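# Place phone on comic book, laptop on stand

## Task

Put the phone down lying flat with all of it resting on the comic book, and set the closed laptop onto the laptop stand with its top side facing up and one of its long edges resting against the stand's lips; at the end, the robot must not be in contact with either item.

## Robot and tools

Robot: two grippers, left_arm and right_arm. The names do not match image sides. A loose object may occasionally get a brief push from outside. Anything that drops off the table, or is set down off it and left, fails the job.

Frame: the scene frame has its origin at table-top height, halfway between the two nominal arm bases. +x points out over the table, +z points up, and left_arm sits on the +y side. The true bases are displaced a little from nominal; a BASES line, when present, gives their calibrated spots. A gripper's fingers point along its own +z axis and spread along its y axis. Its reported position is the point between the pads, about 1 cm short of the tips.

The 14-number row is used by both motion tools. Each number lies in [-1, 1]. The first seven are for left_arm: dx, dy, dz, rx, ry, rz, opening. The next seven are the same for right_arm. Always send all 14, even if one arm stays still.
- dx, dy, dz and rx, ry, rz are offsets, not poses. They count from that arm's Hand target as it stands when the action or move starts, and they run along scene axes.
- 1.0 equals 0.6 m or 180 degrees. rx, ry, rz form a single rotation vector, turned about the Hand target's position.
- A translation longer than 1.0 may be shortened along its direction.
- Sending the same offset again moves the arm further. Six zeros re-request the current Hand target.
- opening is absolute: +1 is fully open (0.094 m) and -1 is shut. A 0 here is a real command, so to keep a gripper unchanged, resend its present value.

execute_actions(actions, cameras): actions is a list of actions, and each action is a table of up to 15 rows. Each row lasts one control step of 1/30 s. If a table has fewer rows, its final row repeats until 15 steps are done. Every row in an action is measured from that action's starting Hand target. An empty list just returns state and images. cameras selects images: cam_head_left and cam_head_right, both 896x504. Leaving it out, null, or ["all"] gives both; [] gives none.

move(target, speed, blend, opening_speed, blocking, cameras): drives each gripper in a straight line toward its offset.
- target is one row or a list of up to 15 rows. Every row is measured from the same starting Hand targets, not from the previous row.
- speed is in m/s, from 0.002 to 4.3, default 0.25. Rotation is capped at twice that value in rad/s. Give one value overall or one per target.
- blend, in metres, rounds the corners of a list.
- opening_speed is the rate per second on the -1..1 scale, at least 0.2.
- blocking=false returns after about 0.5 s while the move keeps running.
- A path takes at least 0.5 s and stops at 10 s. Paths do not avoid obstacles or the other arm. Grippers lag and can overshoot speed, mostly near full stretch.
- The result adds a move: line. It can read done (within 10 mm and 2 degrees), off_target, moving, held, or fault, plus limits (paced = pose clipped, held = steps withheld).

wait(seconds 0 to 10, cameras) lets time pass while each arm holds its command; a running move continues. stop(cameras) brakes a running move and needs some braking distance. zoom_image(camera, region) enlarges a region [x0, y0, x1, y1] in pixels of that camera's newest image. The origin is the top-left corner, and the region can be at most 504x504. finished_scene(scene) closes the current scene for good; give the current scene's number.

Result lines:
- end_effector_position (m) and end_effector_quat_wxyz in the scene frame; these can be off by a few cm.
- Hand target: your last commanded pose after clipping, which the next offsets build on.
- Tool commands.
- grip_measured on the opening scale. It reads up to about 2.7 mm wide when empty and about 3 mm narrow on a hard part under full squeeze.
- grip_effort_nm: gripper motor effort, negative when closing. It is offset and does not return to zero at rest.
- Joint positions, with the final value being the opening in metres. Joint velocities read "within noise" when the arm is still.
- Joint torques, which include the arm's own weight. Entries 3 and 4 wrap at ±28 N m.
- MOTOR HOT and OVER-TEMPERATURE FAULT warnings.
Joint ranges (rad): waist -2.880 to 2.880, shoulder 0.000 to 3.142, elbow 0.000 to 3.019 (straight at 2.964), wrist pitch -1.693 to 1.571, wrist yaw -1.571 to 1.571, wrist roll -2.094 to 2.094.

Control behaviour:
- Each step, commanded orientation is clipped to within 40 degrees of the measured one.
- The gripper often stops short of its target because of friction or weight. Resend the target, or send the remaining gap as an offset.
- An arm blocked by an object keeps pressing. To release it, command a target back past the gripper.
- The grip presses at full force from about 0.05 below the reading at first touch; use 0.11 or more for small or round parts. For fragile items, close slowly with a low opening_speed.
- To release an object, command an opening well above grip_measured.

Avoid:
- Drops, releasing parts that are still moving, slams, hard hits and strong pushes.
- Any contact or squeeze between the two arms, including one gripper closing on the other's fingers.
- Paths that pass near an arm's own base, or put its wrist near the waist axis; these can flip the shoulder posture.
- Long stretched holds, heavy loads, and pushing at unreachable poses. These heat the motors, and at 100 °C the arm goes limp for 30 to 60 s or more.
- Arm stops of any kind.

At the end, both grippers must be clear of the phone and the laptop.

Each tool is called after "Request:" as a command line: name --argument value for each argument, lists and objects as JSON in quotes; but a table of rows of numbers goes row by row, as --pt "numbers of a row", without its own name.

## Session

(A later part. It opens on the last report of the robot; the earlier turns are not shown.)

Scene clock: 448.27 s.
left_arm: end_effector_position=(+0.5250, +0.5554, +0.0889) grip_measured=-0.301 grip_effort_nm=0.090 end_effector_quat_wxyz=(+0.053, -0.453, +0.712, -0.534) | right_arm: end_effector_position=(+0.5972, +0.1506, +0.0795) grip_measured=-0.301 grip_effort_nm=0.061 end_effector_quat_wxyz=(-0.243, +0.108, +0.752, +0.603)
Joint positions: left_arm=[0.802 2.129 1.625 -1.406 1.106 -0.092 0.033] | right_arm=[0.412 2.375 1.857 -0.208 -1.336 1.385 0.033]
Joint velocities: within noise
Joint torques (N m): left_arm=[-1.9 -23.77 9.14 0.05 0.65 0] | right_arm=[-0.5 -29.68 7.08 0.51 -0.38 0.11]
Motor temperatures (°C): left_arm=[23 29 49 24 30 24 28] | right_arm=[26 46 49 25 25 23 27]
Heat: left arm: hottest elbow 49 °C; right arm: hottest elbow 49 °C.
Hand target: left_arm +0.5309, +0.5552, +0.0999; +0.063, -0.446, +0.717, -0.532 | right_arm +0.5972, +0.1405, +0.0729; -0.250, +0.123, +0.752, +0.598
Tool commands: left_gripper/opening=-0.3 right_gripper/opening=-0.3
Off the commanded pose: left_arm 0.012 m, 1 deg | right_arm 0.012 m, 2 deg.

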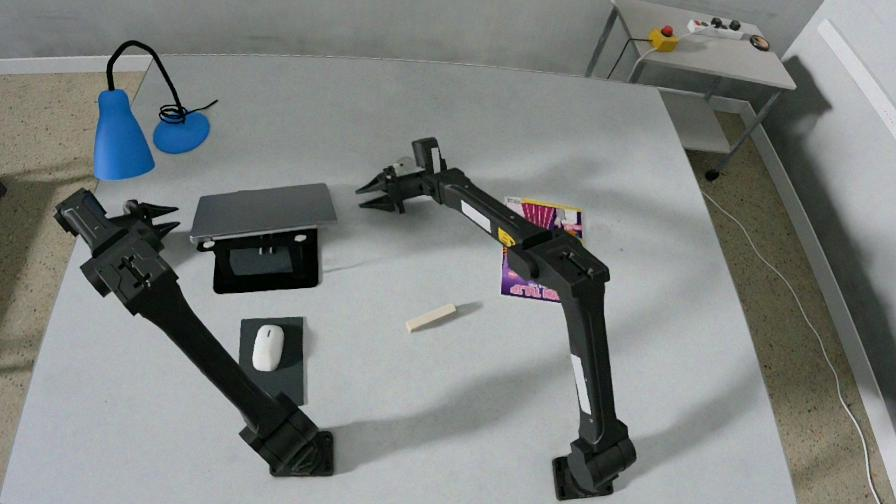

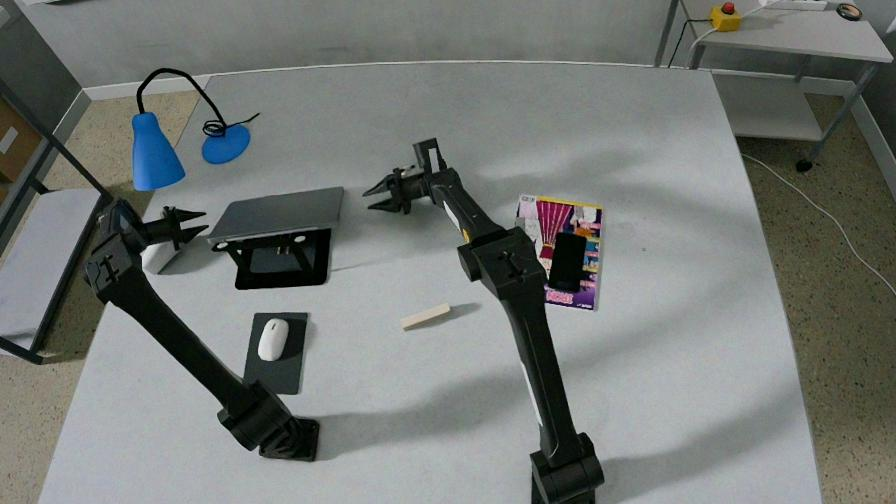

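Request:
move --pt "-0.08 0.06 0.25 0.05 0 0 -1 0 -0.02 0.0 0 0 0 -0.3" --pt "-0.335 -0.142 0.28 0.3748 0.0442 -0.3143 -1 0 -0.05 0.0 0 0 0 -0.3" --speed 0.2 --cameras '["cam_head_left","cam_head_right"]'

Scene clock: 464.73 s.
left_arm: end_effector_position=(+0.3285, +0.4747, +0.2652) grip_measured=-0.981 grip_effort_nm=-0.999 end_effector_quat_wxyz=(-0.007, -0.012, +1.000, -0.007) | right_arm: end_effector_position=(+0.5964, +0.1234, +0.0793) grip_measured=-0.301 grip_effort_nm=0.066 end_effector_quat_wxyz=(-0.244, +0.106, +0.753, +0.602)
Joint positions: left_arm=[0.636 1.338 1.328 -1.581 0.004 0.64 0.001] | right_arm=[0.378 2.355 1.839 -0.335 -1.363 1.256 0.033]
Joint velocities: within noise
Joint torques (N m): left_arm=[-2.37 -12.81 9.24 0.72 -0.09 0.12] | right_arm=[-0.85 -29.45 6.82 0.43 -0.42 0.09]
Motor temperatures (°C): left_arm=[23 30 45 24 30 24 28] | right_arm=[26 48 46 25 25 23 27]
Heat: left arm: hottest elbow 45 °C; right arm: hottest shoulder 48 °C.
Hand target: left_arm +0.3299, +0.4700, +0.2680; +0.000, +0.000, +1.000, +0.000 | right_arm +0.5973, +0.1105, +0.0731; -0.250, +0.123, +0.752, +0.598
Off the commanded pose: left_arm 0.006 m, 2 deg | right_arm 0.014 m, 2 deg.
move: off_target (right_arm)

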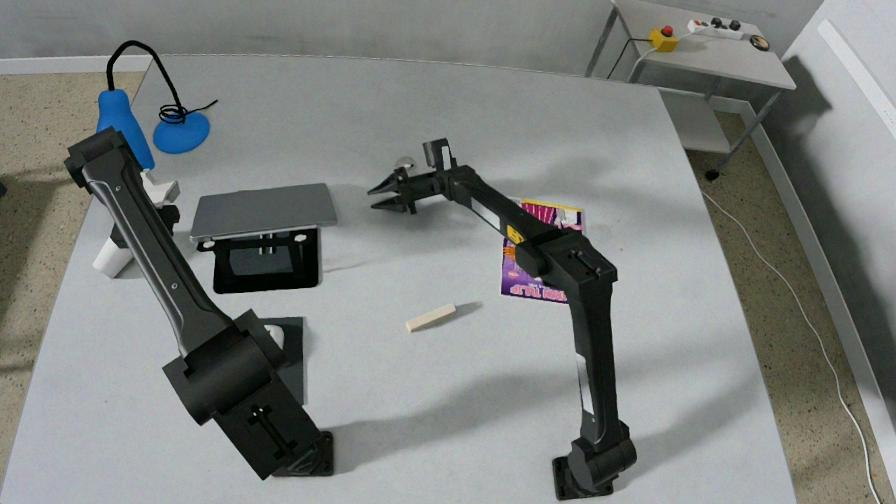

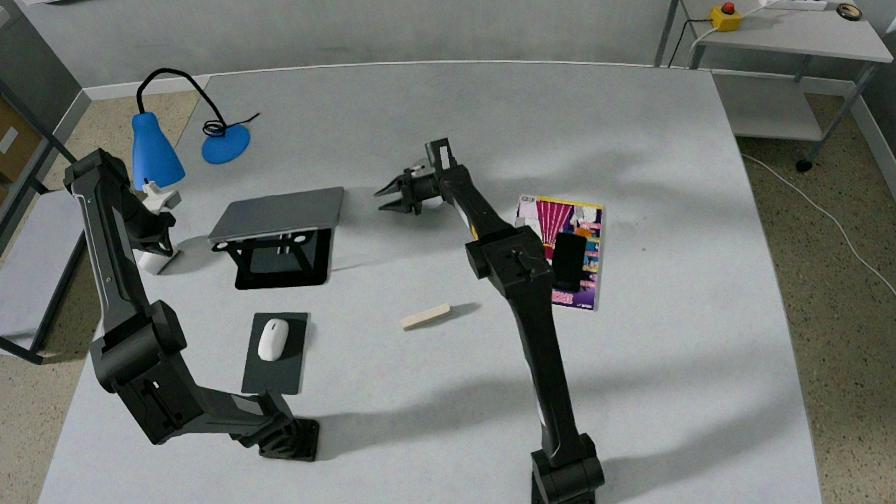

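Request:
zoom_image --camera "cam_head_right" --region '[60, 140, 260, 300]'

Request:
zoom_image --camera "cam_head_left" --region '[50, 140, 250, 300]'

Scaled by 2.520.

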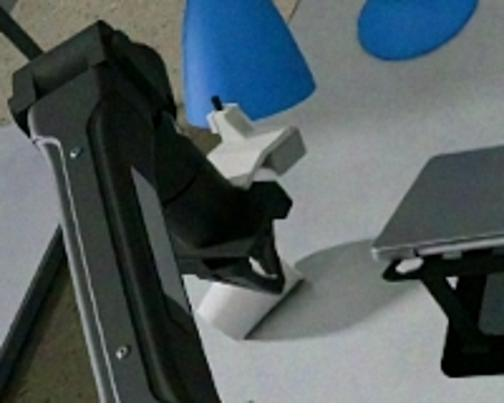

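Scaled by 2.520.

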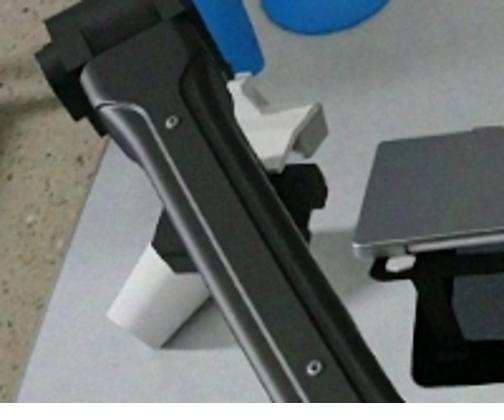

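Request:
move --pt "0.0 -0.06 -0.1 0 0 0 -1 0 0 0.0 0 0 0 -0.3" --speed 0.15 --cameras '["cam_head_left","cam_head_right"]'

Request:
zoom_image --camera "cam_head_right" --region '[60, 140, 360, 320]'

Request:
zoom_image --camera "cam_head_left" --region '[50, 140, 350, 320]'

Scene clock: 472.90 s.
left_arm: end_effector_position=(+0.3286, +0.4384, +0.2045) grip_measured=-0.981 grip_effort_nm=-1.009 end_effector_quat_wxyz=(-0.009, -0.002, +1.000, -0.008) | right_arm: end_effector_position=(+0.5964, +0.1234, +0.0792) grip_measured=-0.301 grip_effort_nm=0.066 end_effector_quat_wxyz=(-0.244, +0.106, +0.753, +0.602)
Joint positions: left_arm=[0.555 1.298 1.132 -1.427 0.003 0.581 0.001] | right_arm=[0.378 2.355 1.839 -0.335 -1.363 1.255 0.033]
Joint velocities: within noise
Joint torques (N m): left_arm=[-2.37 -12.92 9.09 0.64 -0.11 -0.06] | right_arm=[-0.79 -29.39 6.82 0.42 -0.42 0.11]
Motor temperatures (°C): left_arm=[23 30 44 24 30 24 29] | right_arm=[26 47 46 25 25 23 27]
Heat: left arm: hottest elbow 44 °C; right arm: hottest shoulder 47 °C.
Hand target: left_arm +0.3298, +0.4339, +0.2079; +0.000, +0.000, +1.000, +0.000 | right_arm +0.5972, +0.1105, +0.0731; -0.250, +0.123, +0.752, +0.598
Off the commanded pose: left_arm 0.006 m, 1 deg | right_arm 0.014 m, 2 deg.
move: off_target (right_arm)

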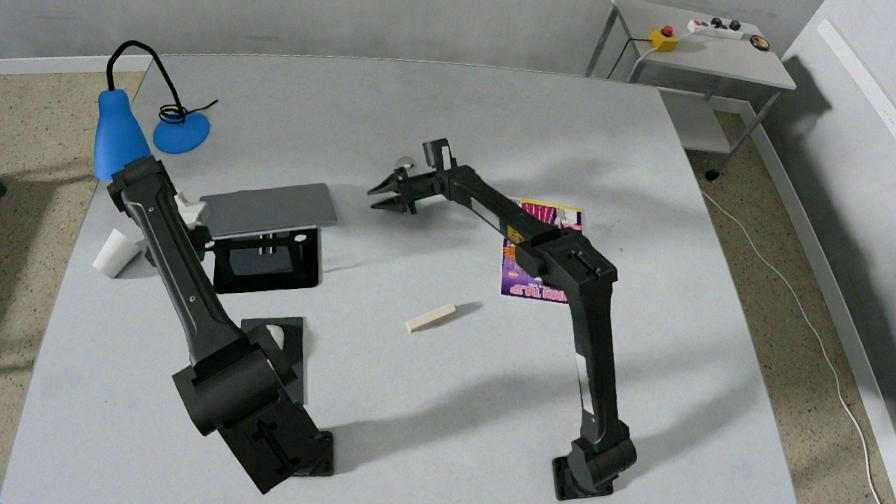

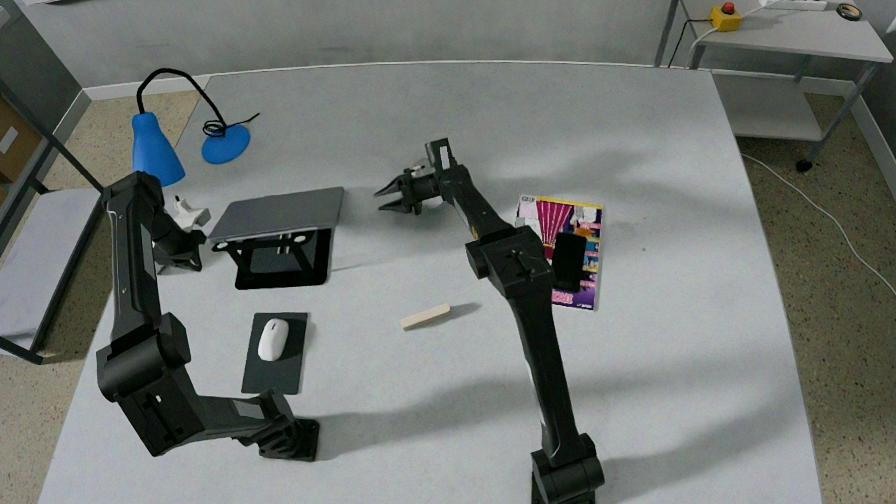

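Scaled by 1.680.

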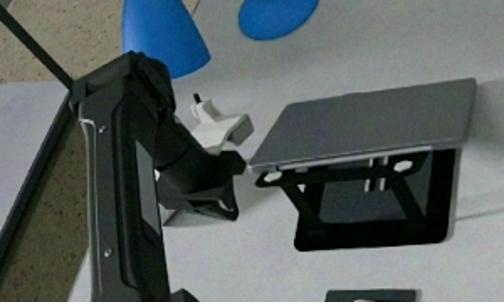

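Scaled by 1.680.

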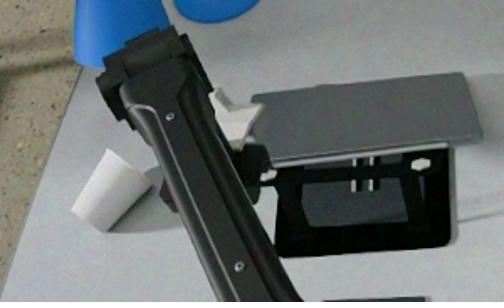

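Request:
move --pt "0.06 -0.062 -0.09 0 0 0 -1 0 0 0.0 0 0 0 -0.3" --speed 0.1 --cameras '["cam_head_left","cam_head_right"]'

Request:
zoom_image --camera "cam_head_right" --region '[140, 160, 360, 300]'

Request:
zoom_image --camera "cam_head_left" --region '[130, 160, 350, 300]'

Scene clock: 480.33 s.
left_arm: end_effector_position=(+0.3635, +0.4003, +0.1587) grip_measured=-0.981 grip_effort_nm=-1.004 end_effector_quat_wxyz=(+0.002, -0.001, +1.000, -0.001) | right_arm: end_effector_position=(+0.5964, +0.1234, +0.0792) grip_measured=-0.301 grip_effort_nm=0.071 end_effector_quat_wxyz=(-0.244, +0.106, +0.753, +0.602)
Joint positions: left_arm=[0.416 1.342 1.049 -1.276 0.003 0.442 0.001] | right_arm=[0.378 2.355 1.839 -0.335 -1.363 1.255 0.033]
Joint velocities: within noise
Joint torques (N m): left_arm=[-2.08 -10.64 9.11 0.85 -0.14 -0.09] | right_arm=[-0.85 -29.45 6.82 0.4 -0.42 0.11]
Motor temperatures (°C): left_arm=[22 30 44 24 30 24 29] | right_arm=[26 47 45 25 25 23 27]
Heat: left arm: hottest elbow 44 °C; right arm: hottest shoulder 47 °C.
Hand target: left_arm +0.3659, +0.3968, +0.1539; +0.000, +0.000, +1.000, +0.000 | right_arm +0.5973, +0.1105, +0.0731; -0.250, +0.123, +0.752, +0.598
Off the commanded pose: left_arm 0.006 m, 0 deg | right_arm 0.014 m, 2 deg.
move: off_target (right_arm)

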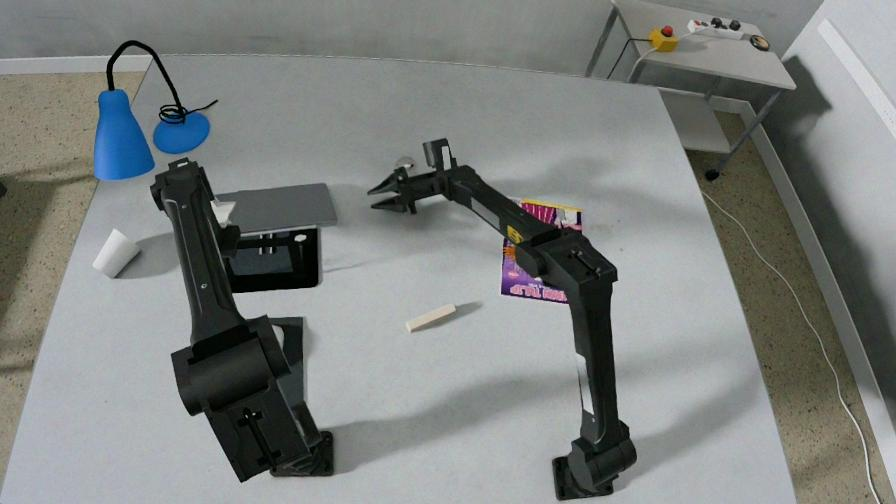

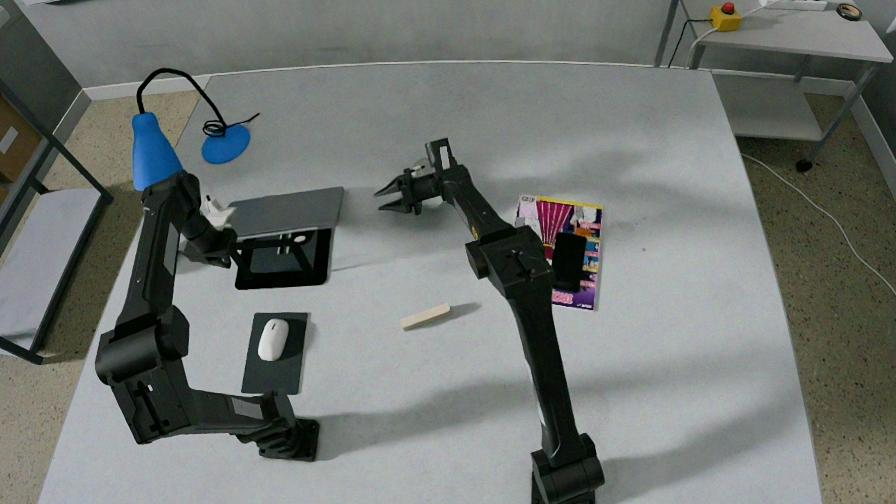

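Scaled by 2.291.

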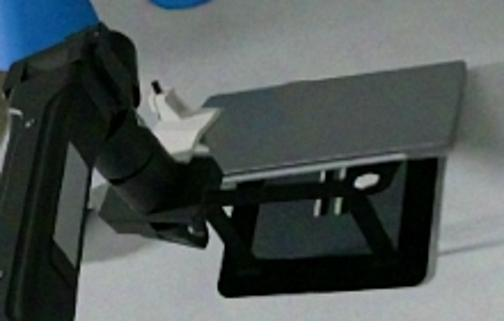

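Scaled by 2.291.

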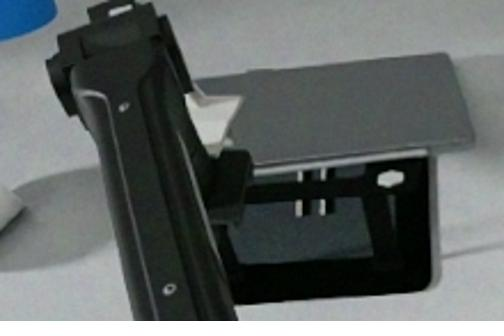

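Request:
move --pt "-0.01 0.14 -0.01 0 0 0 -1 0 0 0.0 0 0 0 -0.3" --pt "-0.01 0.14 -0.045 0 0 0 -1 0 0 0.0 0 0 0 -0.3" --speed 0.1 --cameras '["cam_head_left","cam_head_right"]'

Request:
zoom_image --camera "cam_head_right" --region '[140, 160, 360, 300]'

Request:
zoom_image --camera "cam_head_left" --region '[130, 160, 350, 300]'

Scene clock: 491.50 s.
left_arm: end_effector_position=(+0.3467, +0.4662, +0.1168) grip_measured=-0.981 grip_effort_nm=-0.999 end_effector_quat_wxyz=(-0.017, +0.000, +1.000, -0.012) | right_arm: end_effector_position=(+0.5964, +0.1234, +0.0792) grip_measured=-0.301 grip_effort_nm=0.066 end_effector_quat_wxyz=(-0.244, +0.106, +0.753, +0.602)
Joint positions: left_arm=[0.588 1.459 1.049 -1.203 -0.001 0.616 0.001] | right_arm=[0.378 2.355 1.839 -0.335 -1.363 1.255 0.033]
Joint velocities: within noise
Joint torques (N m): left_arm=[-0.44 -11.63 13.01 0.46 0.06 0.11] | right_arm=[-0.85 -29.33 6.82 0.42 -0.43 0.11]
Motor temperatures (°C): left_arm=[22 29 43 24 29 24 29] | right_arm=[26 47 44 25 25 23 27]
Heat: left arm: hottest elbow 43 °C; right arm: hottest shoulder 47 °C.
Hand target: left_arm +0.3599, +0.4808, +0.1269; +0.000, +0.000, +1.000, +0.000 | right_arm +0.5973, +0.1105, +0.0731; -0.250, +0.124, +0.752, +0.598
Off the commanded pose: left_arm 0.022 m, 2 deg | right_arm 0.014 m, 2 deg.
move: off_target (left_arm, right_arm)

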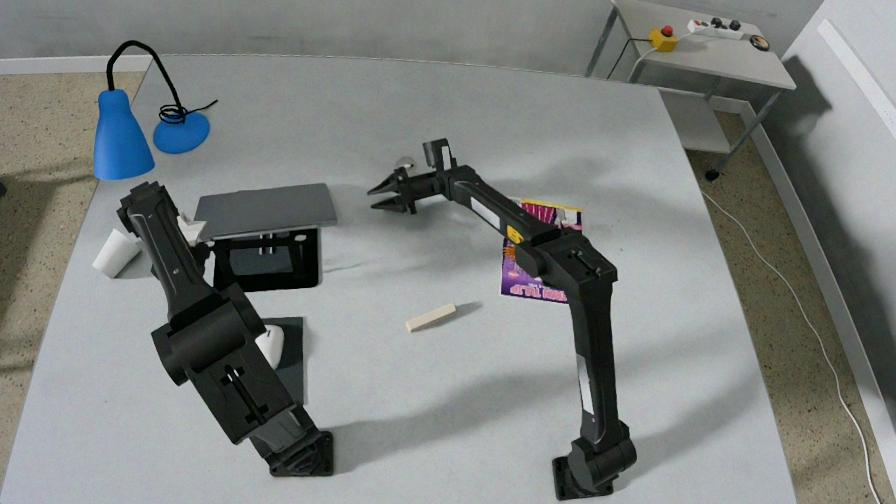

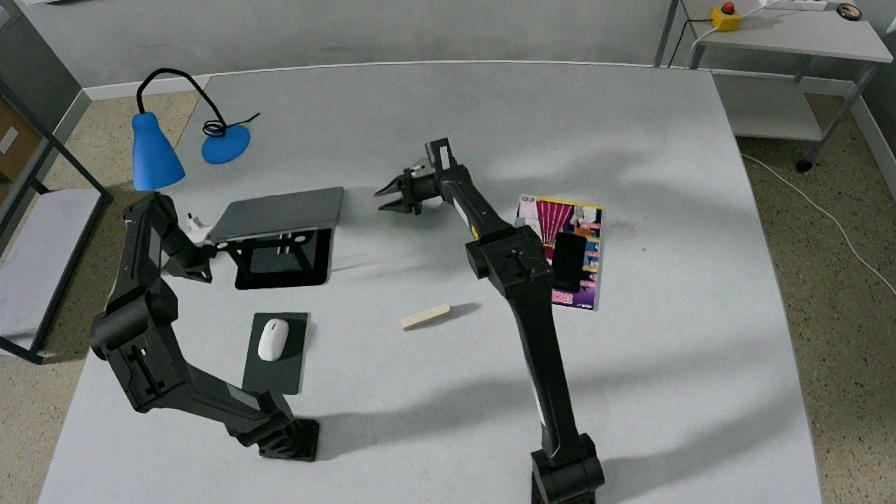

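Scaled by 2.291.

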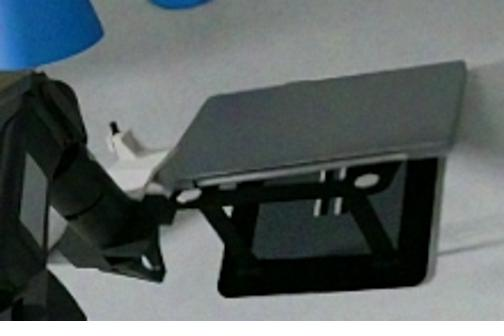

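Scaled by 2.291.

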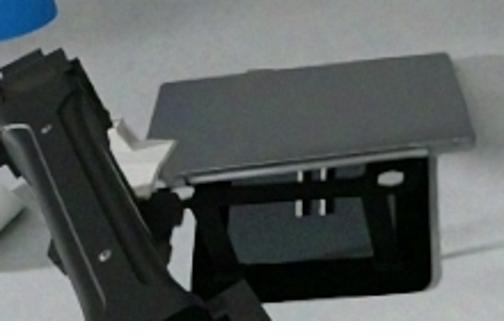

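Request:
move --pt "0.055 0.02 0.0 0 0 0 -1 0 0 0.0 0 0 0 -0.3" --speed 0.08 --cameras '["cam_head_left","cam_head_right"]'

Request:
zoom_image --camera "cam_head_right" --region '[140, 160, 360, 300]'

Request:
zoom_image --camera "cam_head_left" --region '[130, 160, 350, 300]'

Scene clock: 496.60 s.
left_arm: end_effector_position=(+0.3684, +0.4816, +0.1102) grip_measured=-0.981 grip_effort_nm=-1.004 end_effector_quat_wxyz=(-0.021, -0.001, +1.000, -0.015) | right_arm: end_effector_position=(+0.5964, +0.1234, +0.0792) grip_measured=-0.301 grip_effort_nm=0.066 end_effector_quat_wxyz=(-0.244, +0.106, +0.753, +0.602)
Joint positions: left_arm=[0.588 1.538 1.119 -1.203 -0.001 0.615 0.001] | right_arm=[0.378 2.355 1.839 -0.335 -1.363 1.255 0.033]
Joint velocities: within noise
Joint torques (N m): left_arm=[-2.43 -13.16 14.8 0.13 0.09 -0.07] | right_arm=[-0.79 -29.45 6.8 0.39 -0.42 0.11]
Motor temperatures (°C): left_arm=[22 29 43 23 29 24 29] | right_arm=[26 47 44 25 25 23 27]
Heat: left arm: hottest elbow 43 °C; right arm: hottest shoulder 47 °C.
Hand target: left_arm +0.3929, +0.4928, +0.1270; +0.000, +0.000, +1.000, +0.000 | right_arm +0.5973, +0.1105, +0.0731; -0.250, +0.124, +0.752, +0.598
Off the commanded pose: left_arm 0.032 m, 3 deg | right_arm 0.014 m, 2 deg.
move: off_target (left_arm, right_arm)

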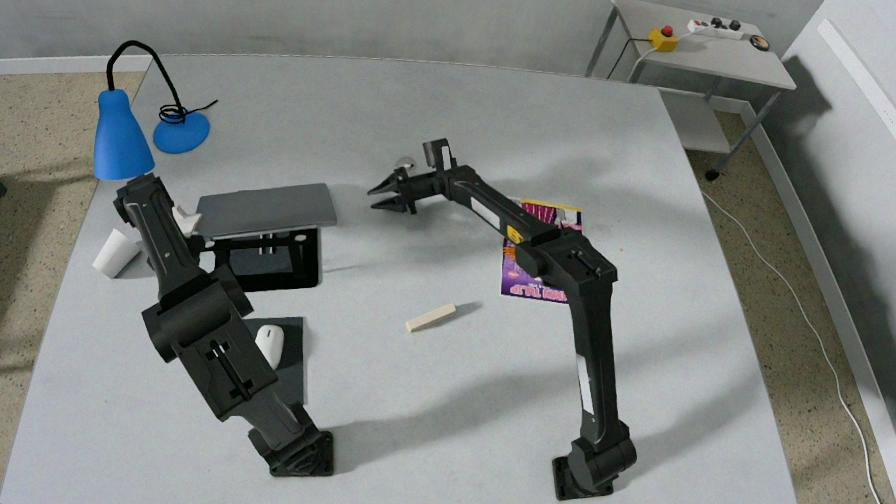

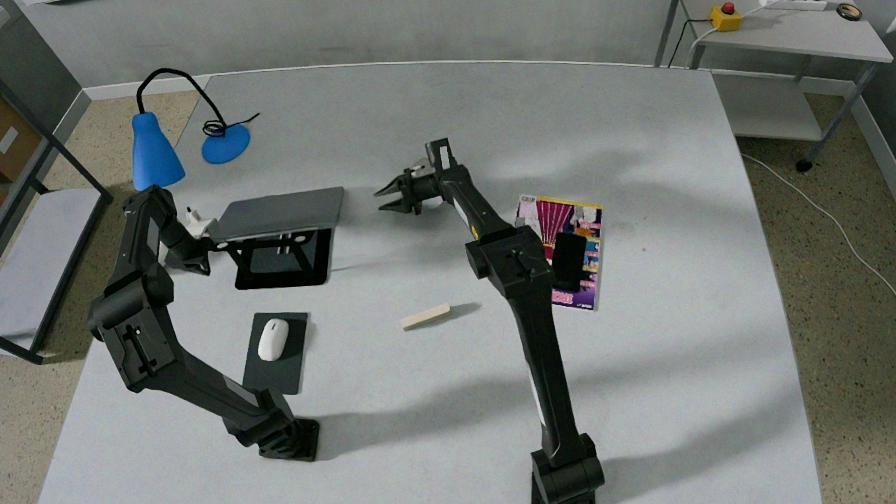

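Scaled by 2.291.

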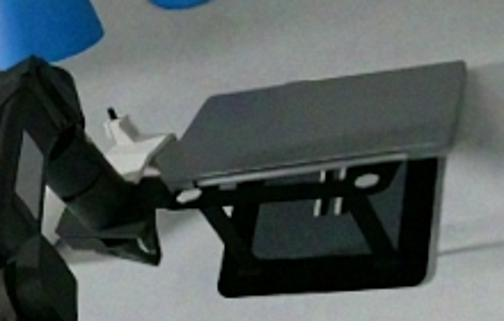

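Scaled by 2.291.

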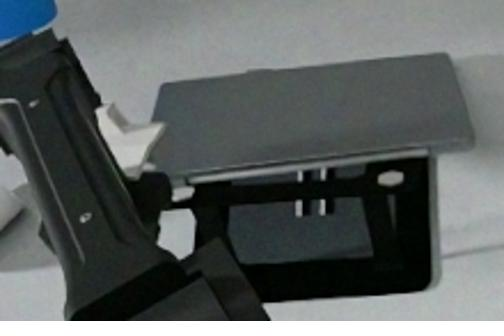

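Request:
move --pt "0.06 -0.02 0.0 0 0 0 -1 0 0 0.0 0 0 0 -0.3" --speed 0.06 --cameras '["cam_head_left","cam_head_right"]'

Request:
zoom_image --camera "cam_head_right" --region '[140, 160, 360, 300]'

Request:
zoom_image --camera "cam_head_left" --region '[130, 160, 350, 300]'

Scene clock: 501.93 s.
left_arm: end_effector_position=(+0.4047, +0.4791, +0.1122) grip_measured=-0.981 grip_effort_nm=-0.999 end_effector_quat_wxyz=(-0.015, -0.008, +1.000, -0.008) | right_arm: end_effector_position=(+0.5964, +0.1234, +0.0792) grip_measured=-0.301 grip_effort_nm=0.061 end_effector_quat_wxyz=(-0.244, +0.106, +0.753, +0.602)
Joint positions: left_arm=[0.535 1.596 1.194 -1.203 -0.002 0.549 0.001] | right_arm=[0.378 2.355 1.839 -0.335 -1.363 1.255 0.033]
Joint velocities: within noise
Joint torques (N m): left_arm=[-3.02 -14.21 14.82 -0.28 0.14 -0.07] | right_arm=[-0.67 -29.39 6.83 0.4 -0.42 0.11]
Motor temperatures (°C): left_arm=[22 29 43 23 29 24 29] | right_arm=[26 47 44 25 25 23 27]
Heat: left arm: hottest elbow 43 °C; right arm: hottest shoulder 47 °C.
Hand target: left_arm +0.4288, +0.4808, +0.1268; +0.000, +0.000, +1.000, +0.000 | right_arm +0.5973, +0.1105, +0.0731; -0.250, +0.124, +0.752, +0.598
Off the commanded pose: left_arm 0.028 m, 2 deg | right_arm 0.014 m, 2 deg.
move: off_target (left_arm, right_arm)

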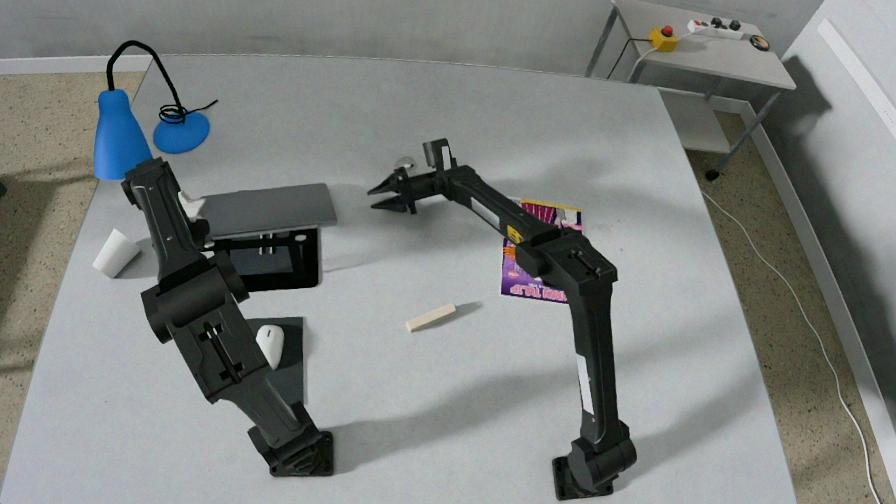

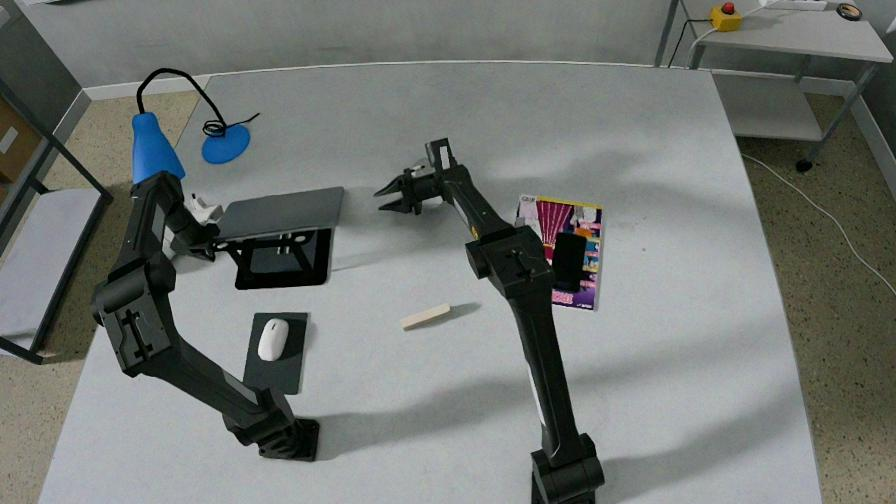

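Scaled by 2.291.

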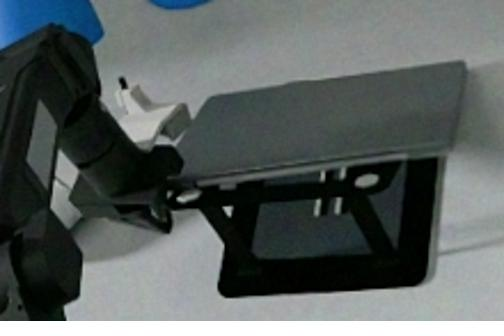

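Scaled by 2.291.

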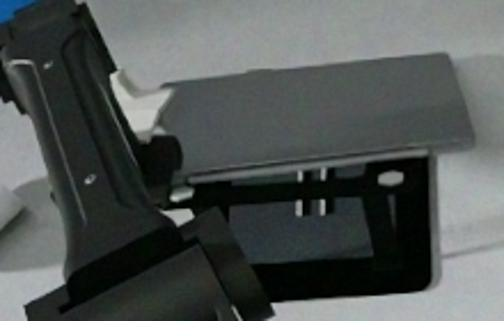

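Request:
move --pt "0.045 -0.0 0.0 0 0 0 -1 0 0 0.0 0 0 0 -0.3" --speed 0.04 --cameras '["cam_head_left","cam_head_right"]'

Request:
zoom_image --camera "cam_head_right" --region '[140, 160, 360, 300]'

Request:
zoom_image --camera "cam_head_left" --region '[150, 150, 350, 310]'

Scene clock: 506.37 s.
left_arm: end_effector_position=(+0.4154, +0.4806, +0.1092) grip_measured=-0.981 grip_effort_nm=-0.999 end_effector_quat_wxyz=(-0.031, -0.016, +0.999, -0.014) | right_arm: end_effector_position=(+0.5964, +0.1234, +0.0792) grip_measured=-0.301 grip_effort_nm=0.066 end_effector_quat_wxyz=(-0.244, +0.106, +0.753, +0.602)
Joint positions: left_arm=[0.523 1.644 1.244 -1.238 -0.008 0.52 0.001] | right_arm=[0.378 2.355 1.839 -0.335 -1.363 1.255 0.033]
Joint velocities: within noise
Joint torques (N m): left_arm=[-4.66 -14.33 16.44 0.64 0.43 -0.07] | right_arm=[-0.79 -29.39 6.82 0.42 -0.43 0.11]
Motor temperatures (°C): left_arm=[22 29 44 23 29 23 29] | right_arm=[26 47 44 25 25 23 27]
Heat: left arm: hottest elbow 44 °C; right arm: hottest shoulder 47 °C.
Hand target: left_arm +0.4559, +0.4808, +0.1269; +0.000, +0.000, +1.000, +0.000 | right_arm +0.5973, +0.1105, +0.0731; -0.250, +0.124, +0.752, +0.598
Off the commanded pose: left_arm 0.044 m, 4 deg | right_arm 0.014 m, 2 deg.
move: off_target (left_arm, right_arm)

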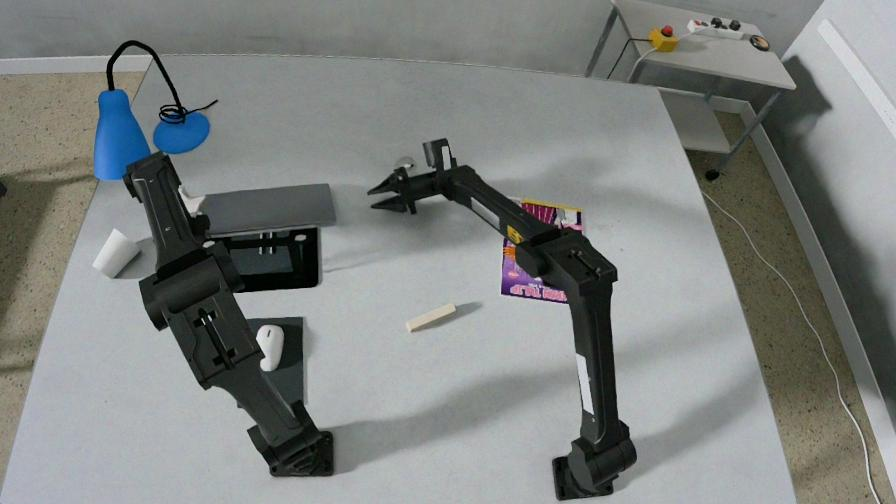

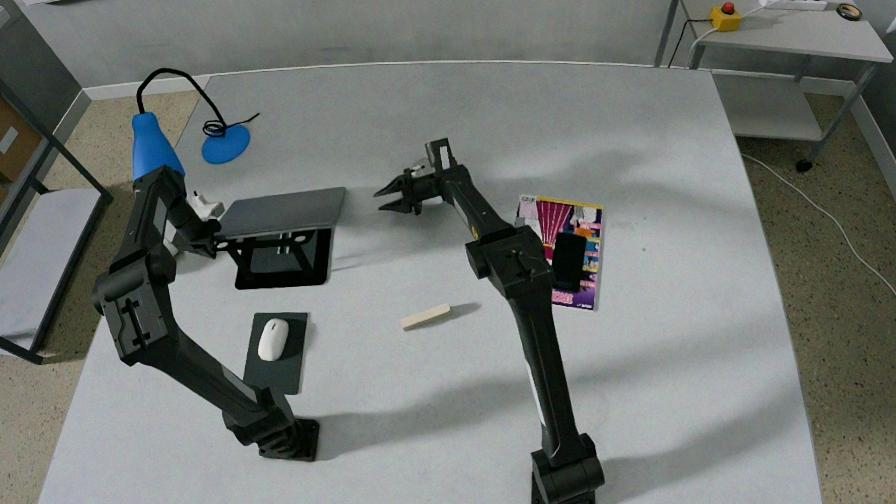

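Scaled by 2.291.

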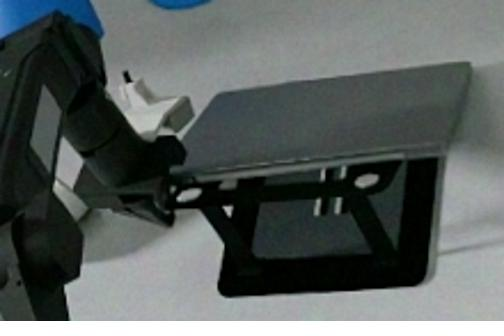

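Scaled by 2.520.

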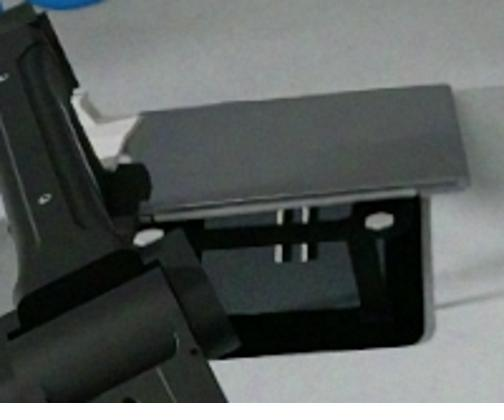

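Request:
move --pt "-0.12 0.0 0.0 0 0 0 -1 0 0 0.0 0 0 0 -0.3" --pt "-0.2 -0.02 0.2 0 0 0 -1 0 0 0.0 0 0 0 -0.3" --speed 0.12 --cameras '["cam_head_left","cam_head_right"]'

Request:
zoom_image --camera "cam_head_right" --region '[190, 170, 360, 300]'

Request:
zoom_image --camera "cam_head_left" --region '[180, 170, 350, 300]'

Scene clock: 515.43 s.
left_arm: end_effector_position=(+0.3253, +0.4549, +0.2183) grip_measured=-0.981 grip_effort_nm=-0.999 end_effector_quat_wxyz=(-0.028, +0.002, +0.999, -0.018) | right_arm: end_effector_position=(+0.5964, +0.1234, +0.0792) grip_measured=-0.301 grip_effort_nm=0.066 end_effector_quat_wxyz=(-0.244, +0.106, +0.753, +0.602)
Joint positions: left_arm=[0.595 1.339 1.205 -1.504 -0.003 0.628 0.001] | right_arm=[0.378 2.355 1.839 -0.335 -1.363 1.255 0.033]
Joint velocities: within noise
Joint torques (N m): left_arm=[-0.67 -12.1 15.92 -0.29 0.13 0.15] | right_arm=[-0.79 -29.45 6.79 0.42 -0.43 0.11]
Motor temperatures (°C): left_arm=[22 29 44 23 29 23 29] | right_arm=[26 48 43 25 25 23 27]
Heat: left arm: hottest elbow 44 °C; right arm: hottest shoulder 48 °C.
Hand target: left_arm +0.3359, +0.4688, +0.2469; +0.000, +0.000, +1.000, +0.000 | right_arm +0.5973, +0.1105, +0.0731; -0.250, +0.124, +0.752, +0.598
Off the commanded pose: left_arm 0.033 m, 4 deg | right_arm 0.014 m, 2 deg.
move: off_target (left_arm, right_arm)

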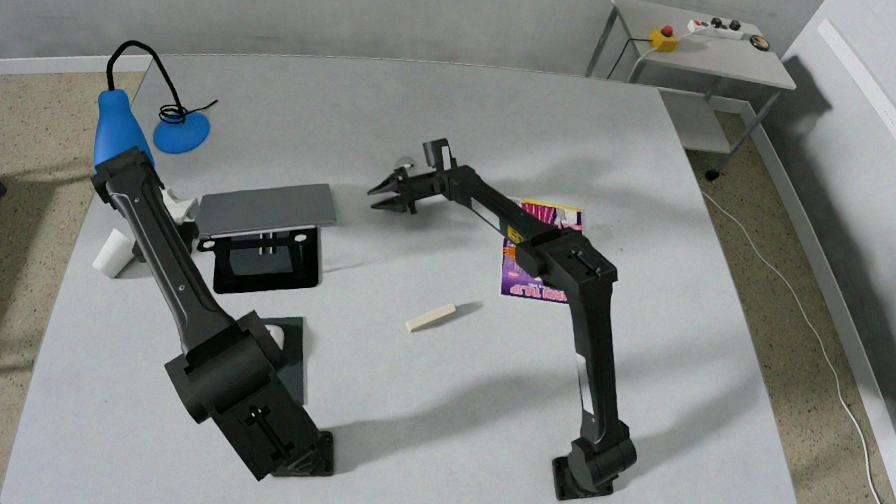

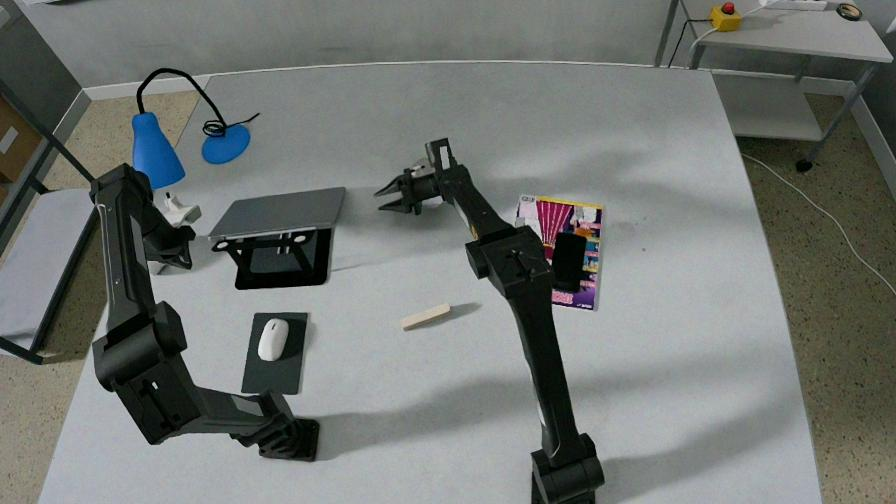

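Scaled by 2.965.

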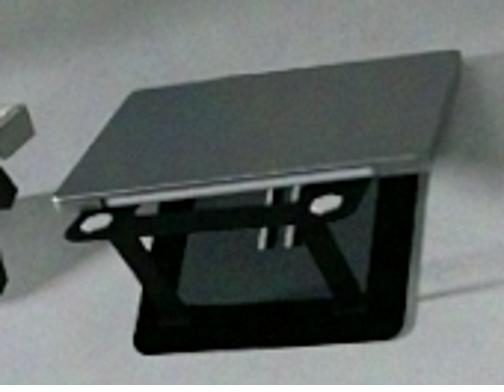

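Scaled by 2.965.

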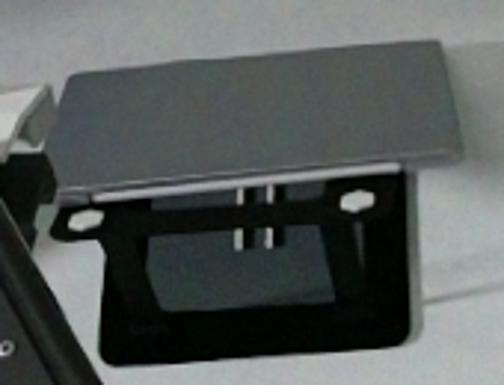

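Request:
move --pt "0.0 0.02 -0.2 0 0 0 -1 0 0 0.0 0 0 0 -0.3" --pt "0.19 0.02 -0.2 0 0 0 -1 0 0 0.0 0 0 0 -0.3" --pt "0.232 0.02 -0.2 0 0 0 -1 0 0 0.0 0 0 0 -0.3" --speed '[0.12,0.08,0.03]' --cameras '["cam_head_left","cam_head_right"]'

Request:
zoom_image --camera "cam_head_left" --region '[180, 170, 350, 300]'

Scene clock: 529.33 s.
left_arm: end_effector_position=(+0.4334, +0.4794, +0.1099) grip_measured=-0.981 grip_effort_nm=-0.994 end_effector_quat_wxyz=(-0.034, -0.014, +0.999, -0.014) | right_arm: end_effector_position=(+0.5964, +0.1234, +0.0792) grip_measured=-0.301 grip_effort_nm=0.066 end_effector_quat_wxyz=(-0.244, +0.106, +0.753, +0.602)
Joint positions: left_arm=[0.5 1.682 1.295 -1.256 -0.01 0.501 0.001] | right_arm=[0.378 2.355 1.839 -0.335 -1.363 1.255 0.033]
Joint velocities: within noise
Joint torques (N m): left_arm=[-5.36 -14.86 16.62 0.87 0.46 -0.03] | right_arm=[-0.73 -29.45 6.82 0.43 -0.42 0.11]
Motor temperatures (°C): left_arm=[22 29 45 23 29 23 30] | right_arm=[26 48 43 25 25 23 27]
Heat: left arm: hottest elbow 45 °C; right arm: hottest shoulder 48 °C.
Hand target: left_arm +0.4751, +0.4808, +0.1269; +0.000, +0.000, +1.000, +0.000 | right_arm +0.5973, +0.1105, +0.0731; -0.250, +0.124, +0.752, +0.598
Off the commanded pose: left_arm 0.045 m, 4 deg | right_arm 0.014 m, 2 deg.
move: off_target (left_arm, right_arm)

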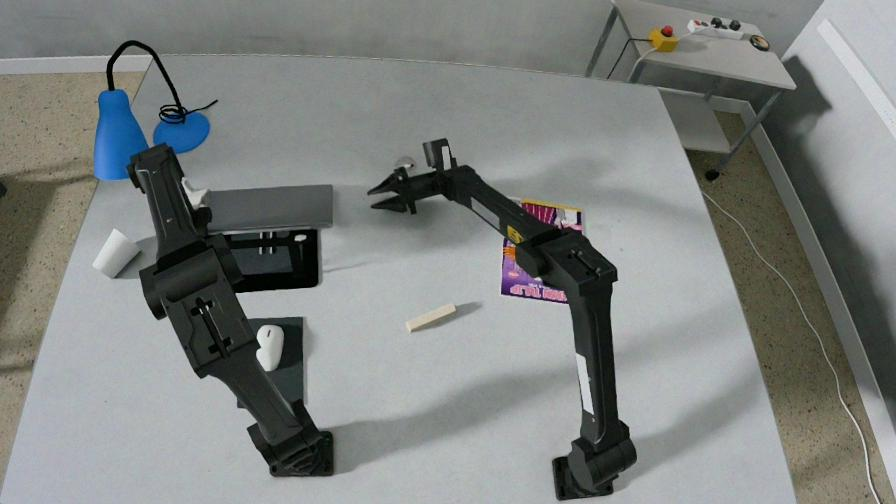

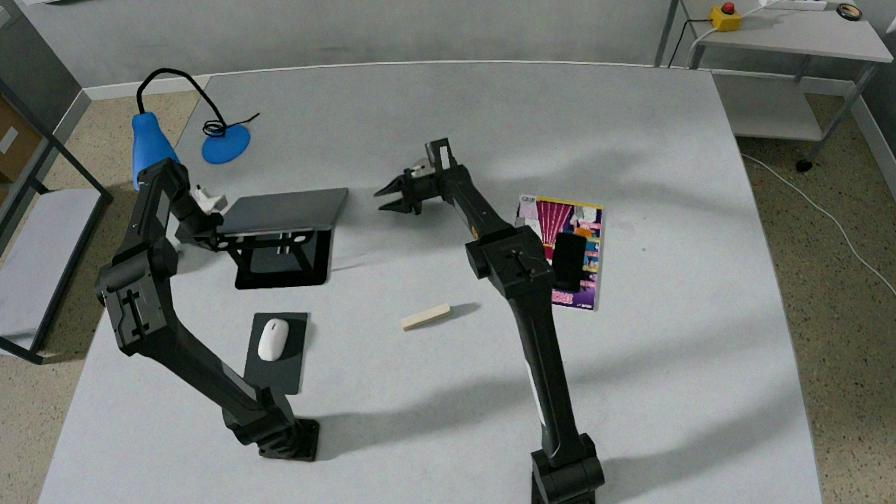

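Scaled by 2.965.

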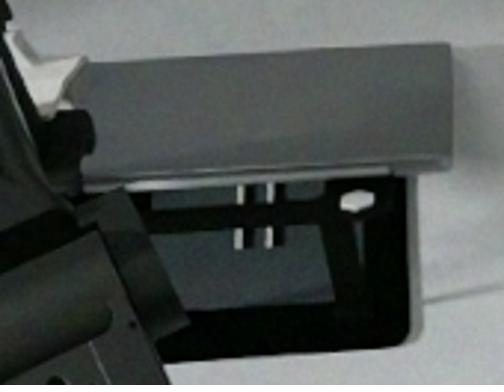

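Request:
move --pt "-0.12 0.0 0.0 0 0 0 -1 0 0 0.0 0 0 0 -0.3" --pt "-0.22 -0.08 0.25 0 0 0 -1 0.0 -0.1 0.0 0 0 0 -0.3" --speed 0.12 --cameras '["cam_head_left","cam_head_right"]'

Request:
zoom_image --camera "cam_head_left" --region '[180, 170, 350, 300]'

Request:
zoom_image --camera "cam_head_right" --region '[190, 170, 360, 300]'

Scene clock: 535.83 s.
left_arm: end_effector_position=(+0.3286, +0.4284, +0.2482) grip_measured=-0.981 grip_effort_nm=-0.999 end_effector_quat_wxyz=(-0.029, -0.002, +0.999, -0.017) | right_arm: end_effector_position=(+0.5909, +0.0584, +0.0770) grip_measured=-0.301 grip_effort_nm=0.066 end_effector_quat_wxyz=(-0.244, +0.108, +0.752, +0.602)
Joint positions: left_arm=[0.529 1.3 1.248 -1.585 -0.002 0.554 0.001] | right_arm=[0.293 2.33 1.825 -0.722 -1.405 0.877 0.033]
Joint velocities: within noise
Joint torques (N m): left_arm=[-2.67 -11.28 16.43 -0.12 0.17 -0.01] | right_arm=[-0.5 -27.28 8.92 0.02 -0.45 0.22]
Motor temperatures (°C): left_arm=[22 29 45 23 29 23 30] | right_arm=[26 49 42 25 25 23 26]
Heat: left arm: hottest elbow 45 °C; right arm: hottest shoulder 49 °C.
Hand target: left_arm +0.3432, +0.4328, +0.2769; +0.000, +0.000, +1.000, +0.000 | right_arm +0.5973, +0.0504, +0.0729; -0.250, +0.124, +0.752, +0.598
Off the commanded pose: left_arm 0.032 m, 4 deg | right_arm 0.011 m, 2 deg.
move: off_target (left_arm, right_arm)

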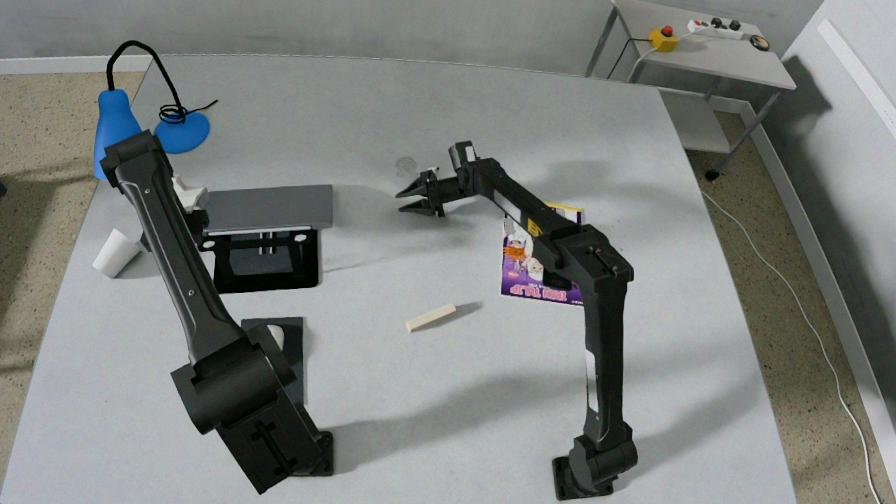

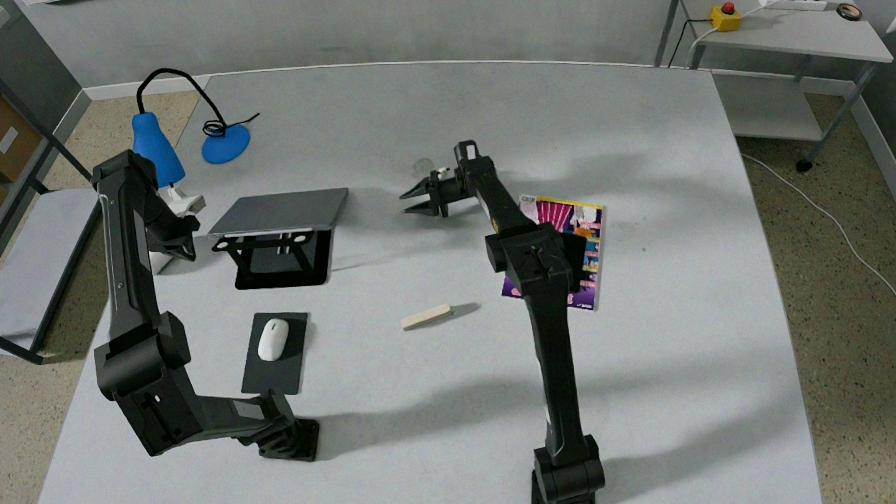

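Scaled by 2.965.

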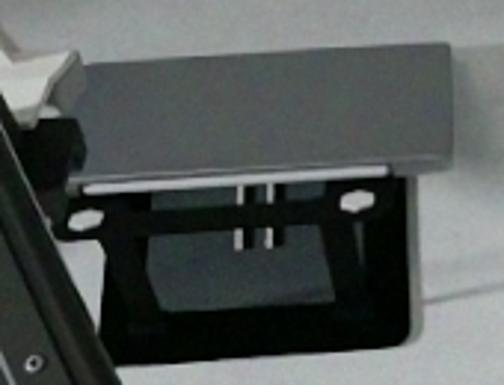

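Scaled by 2.965.

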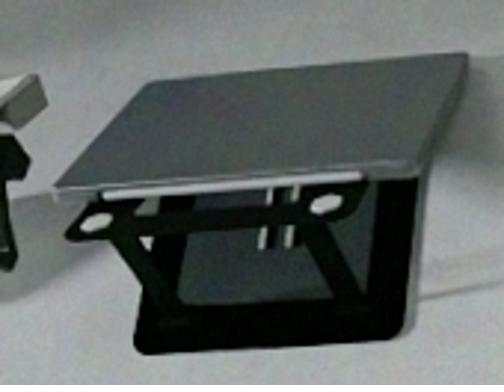

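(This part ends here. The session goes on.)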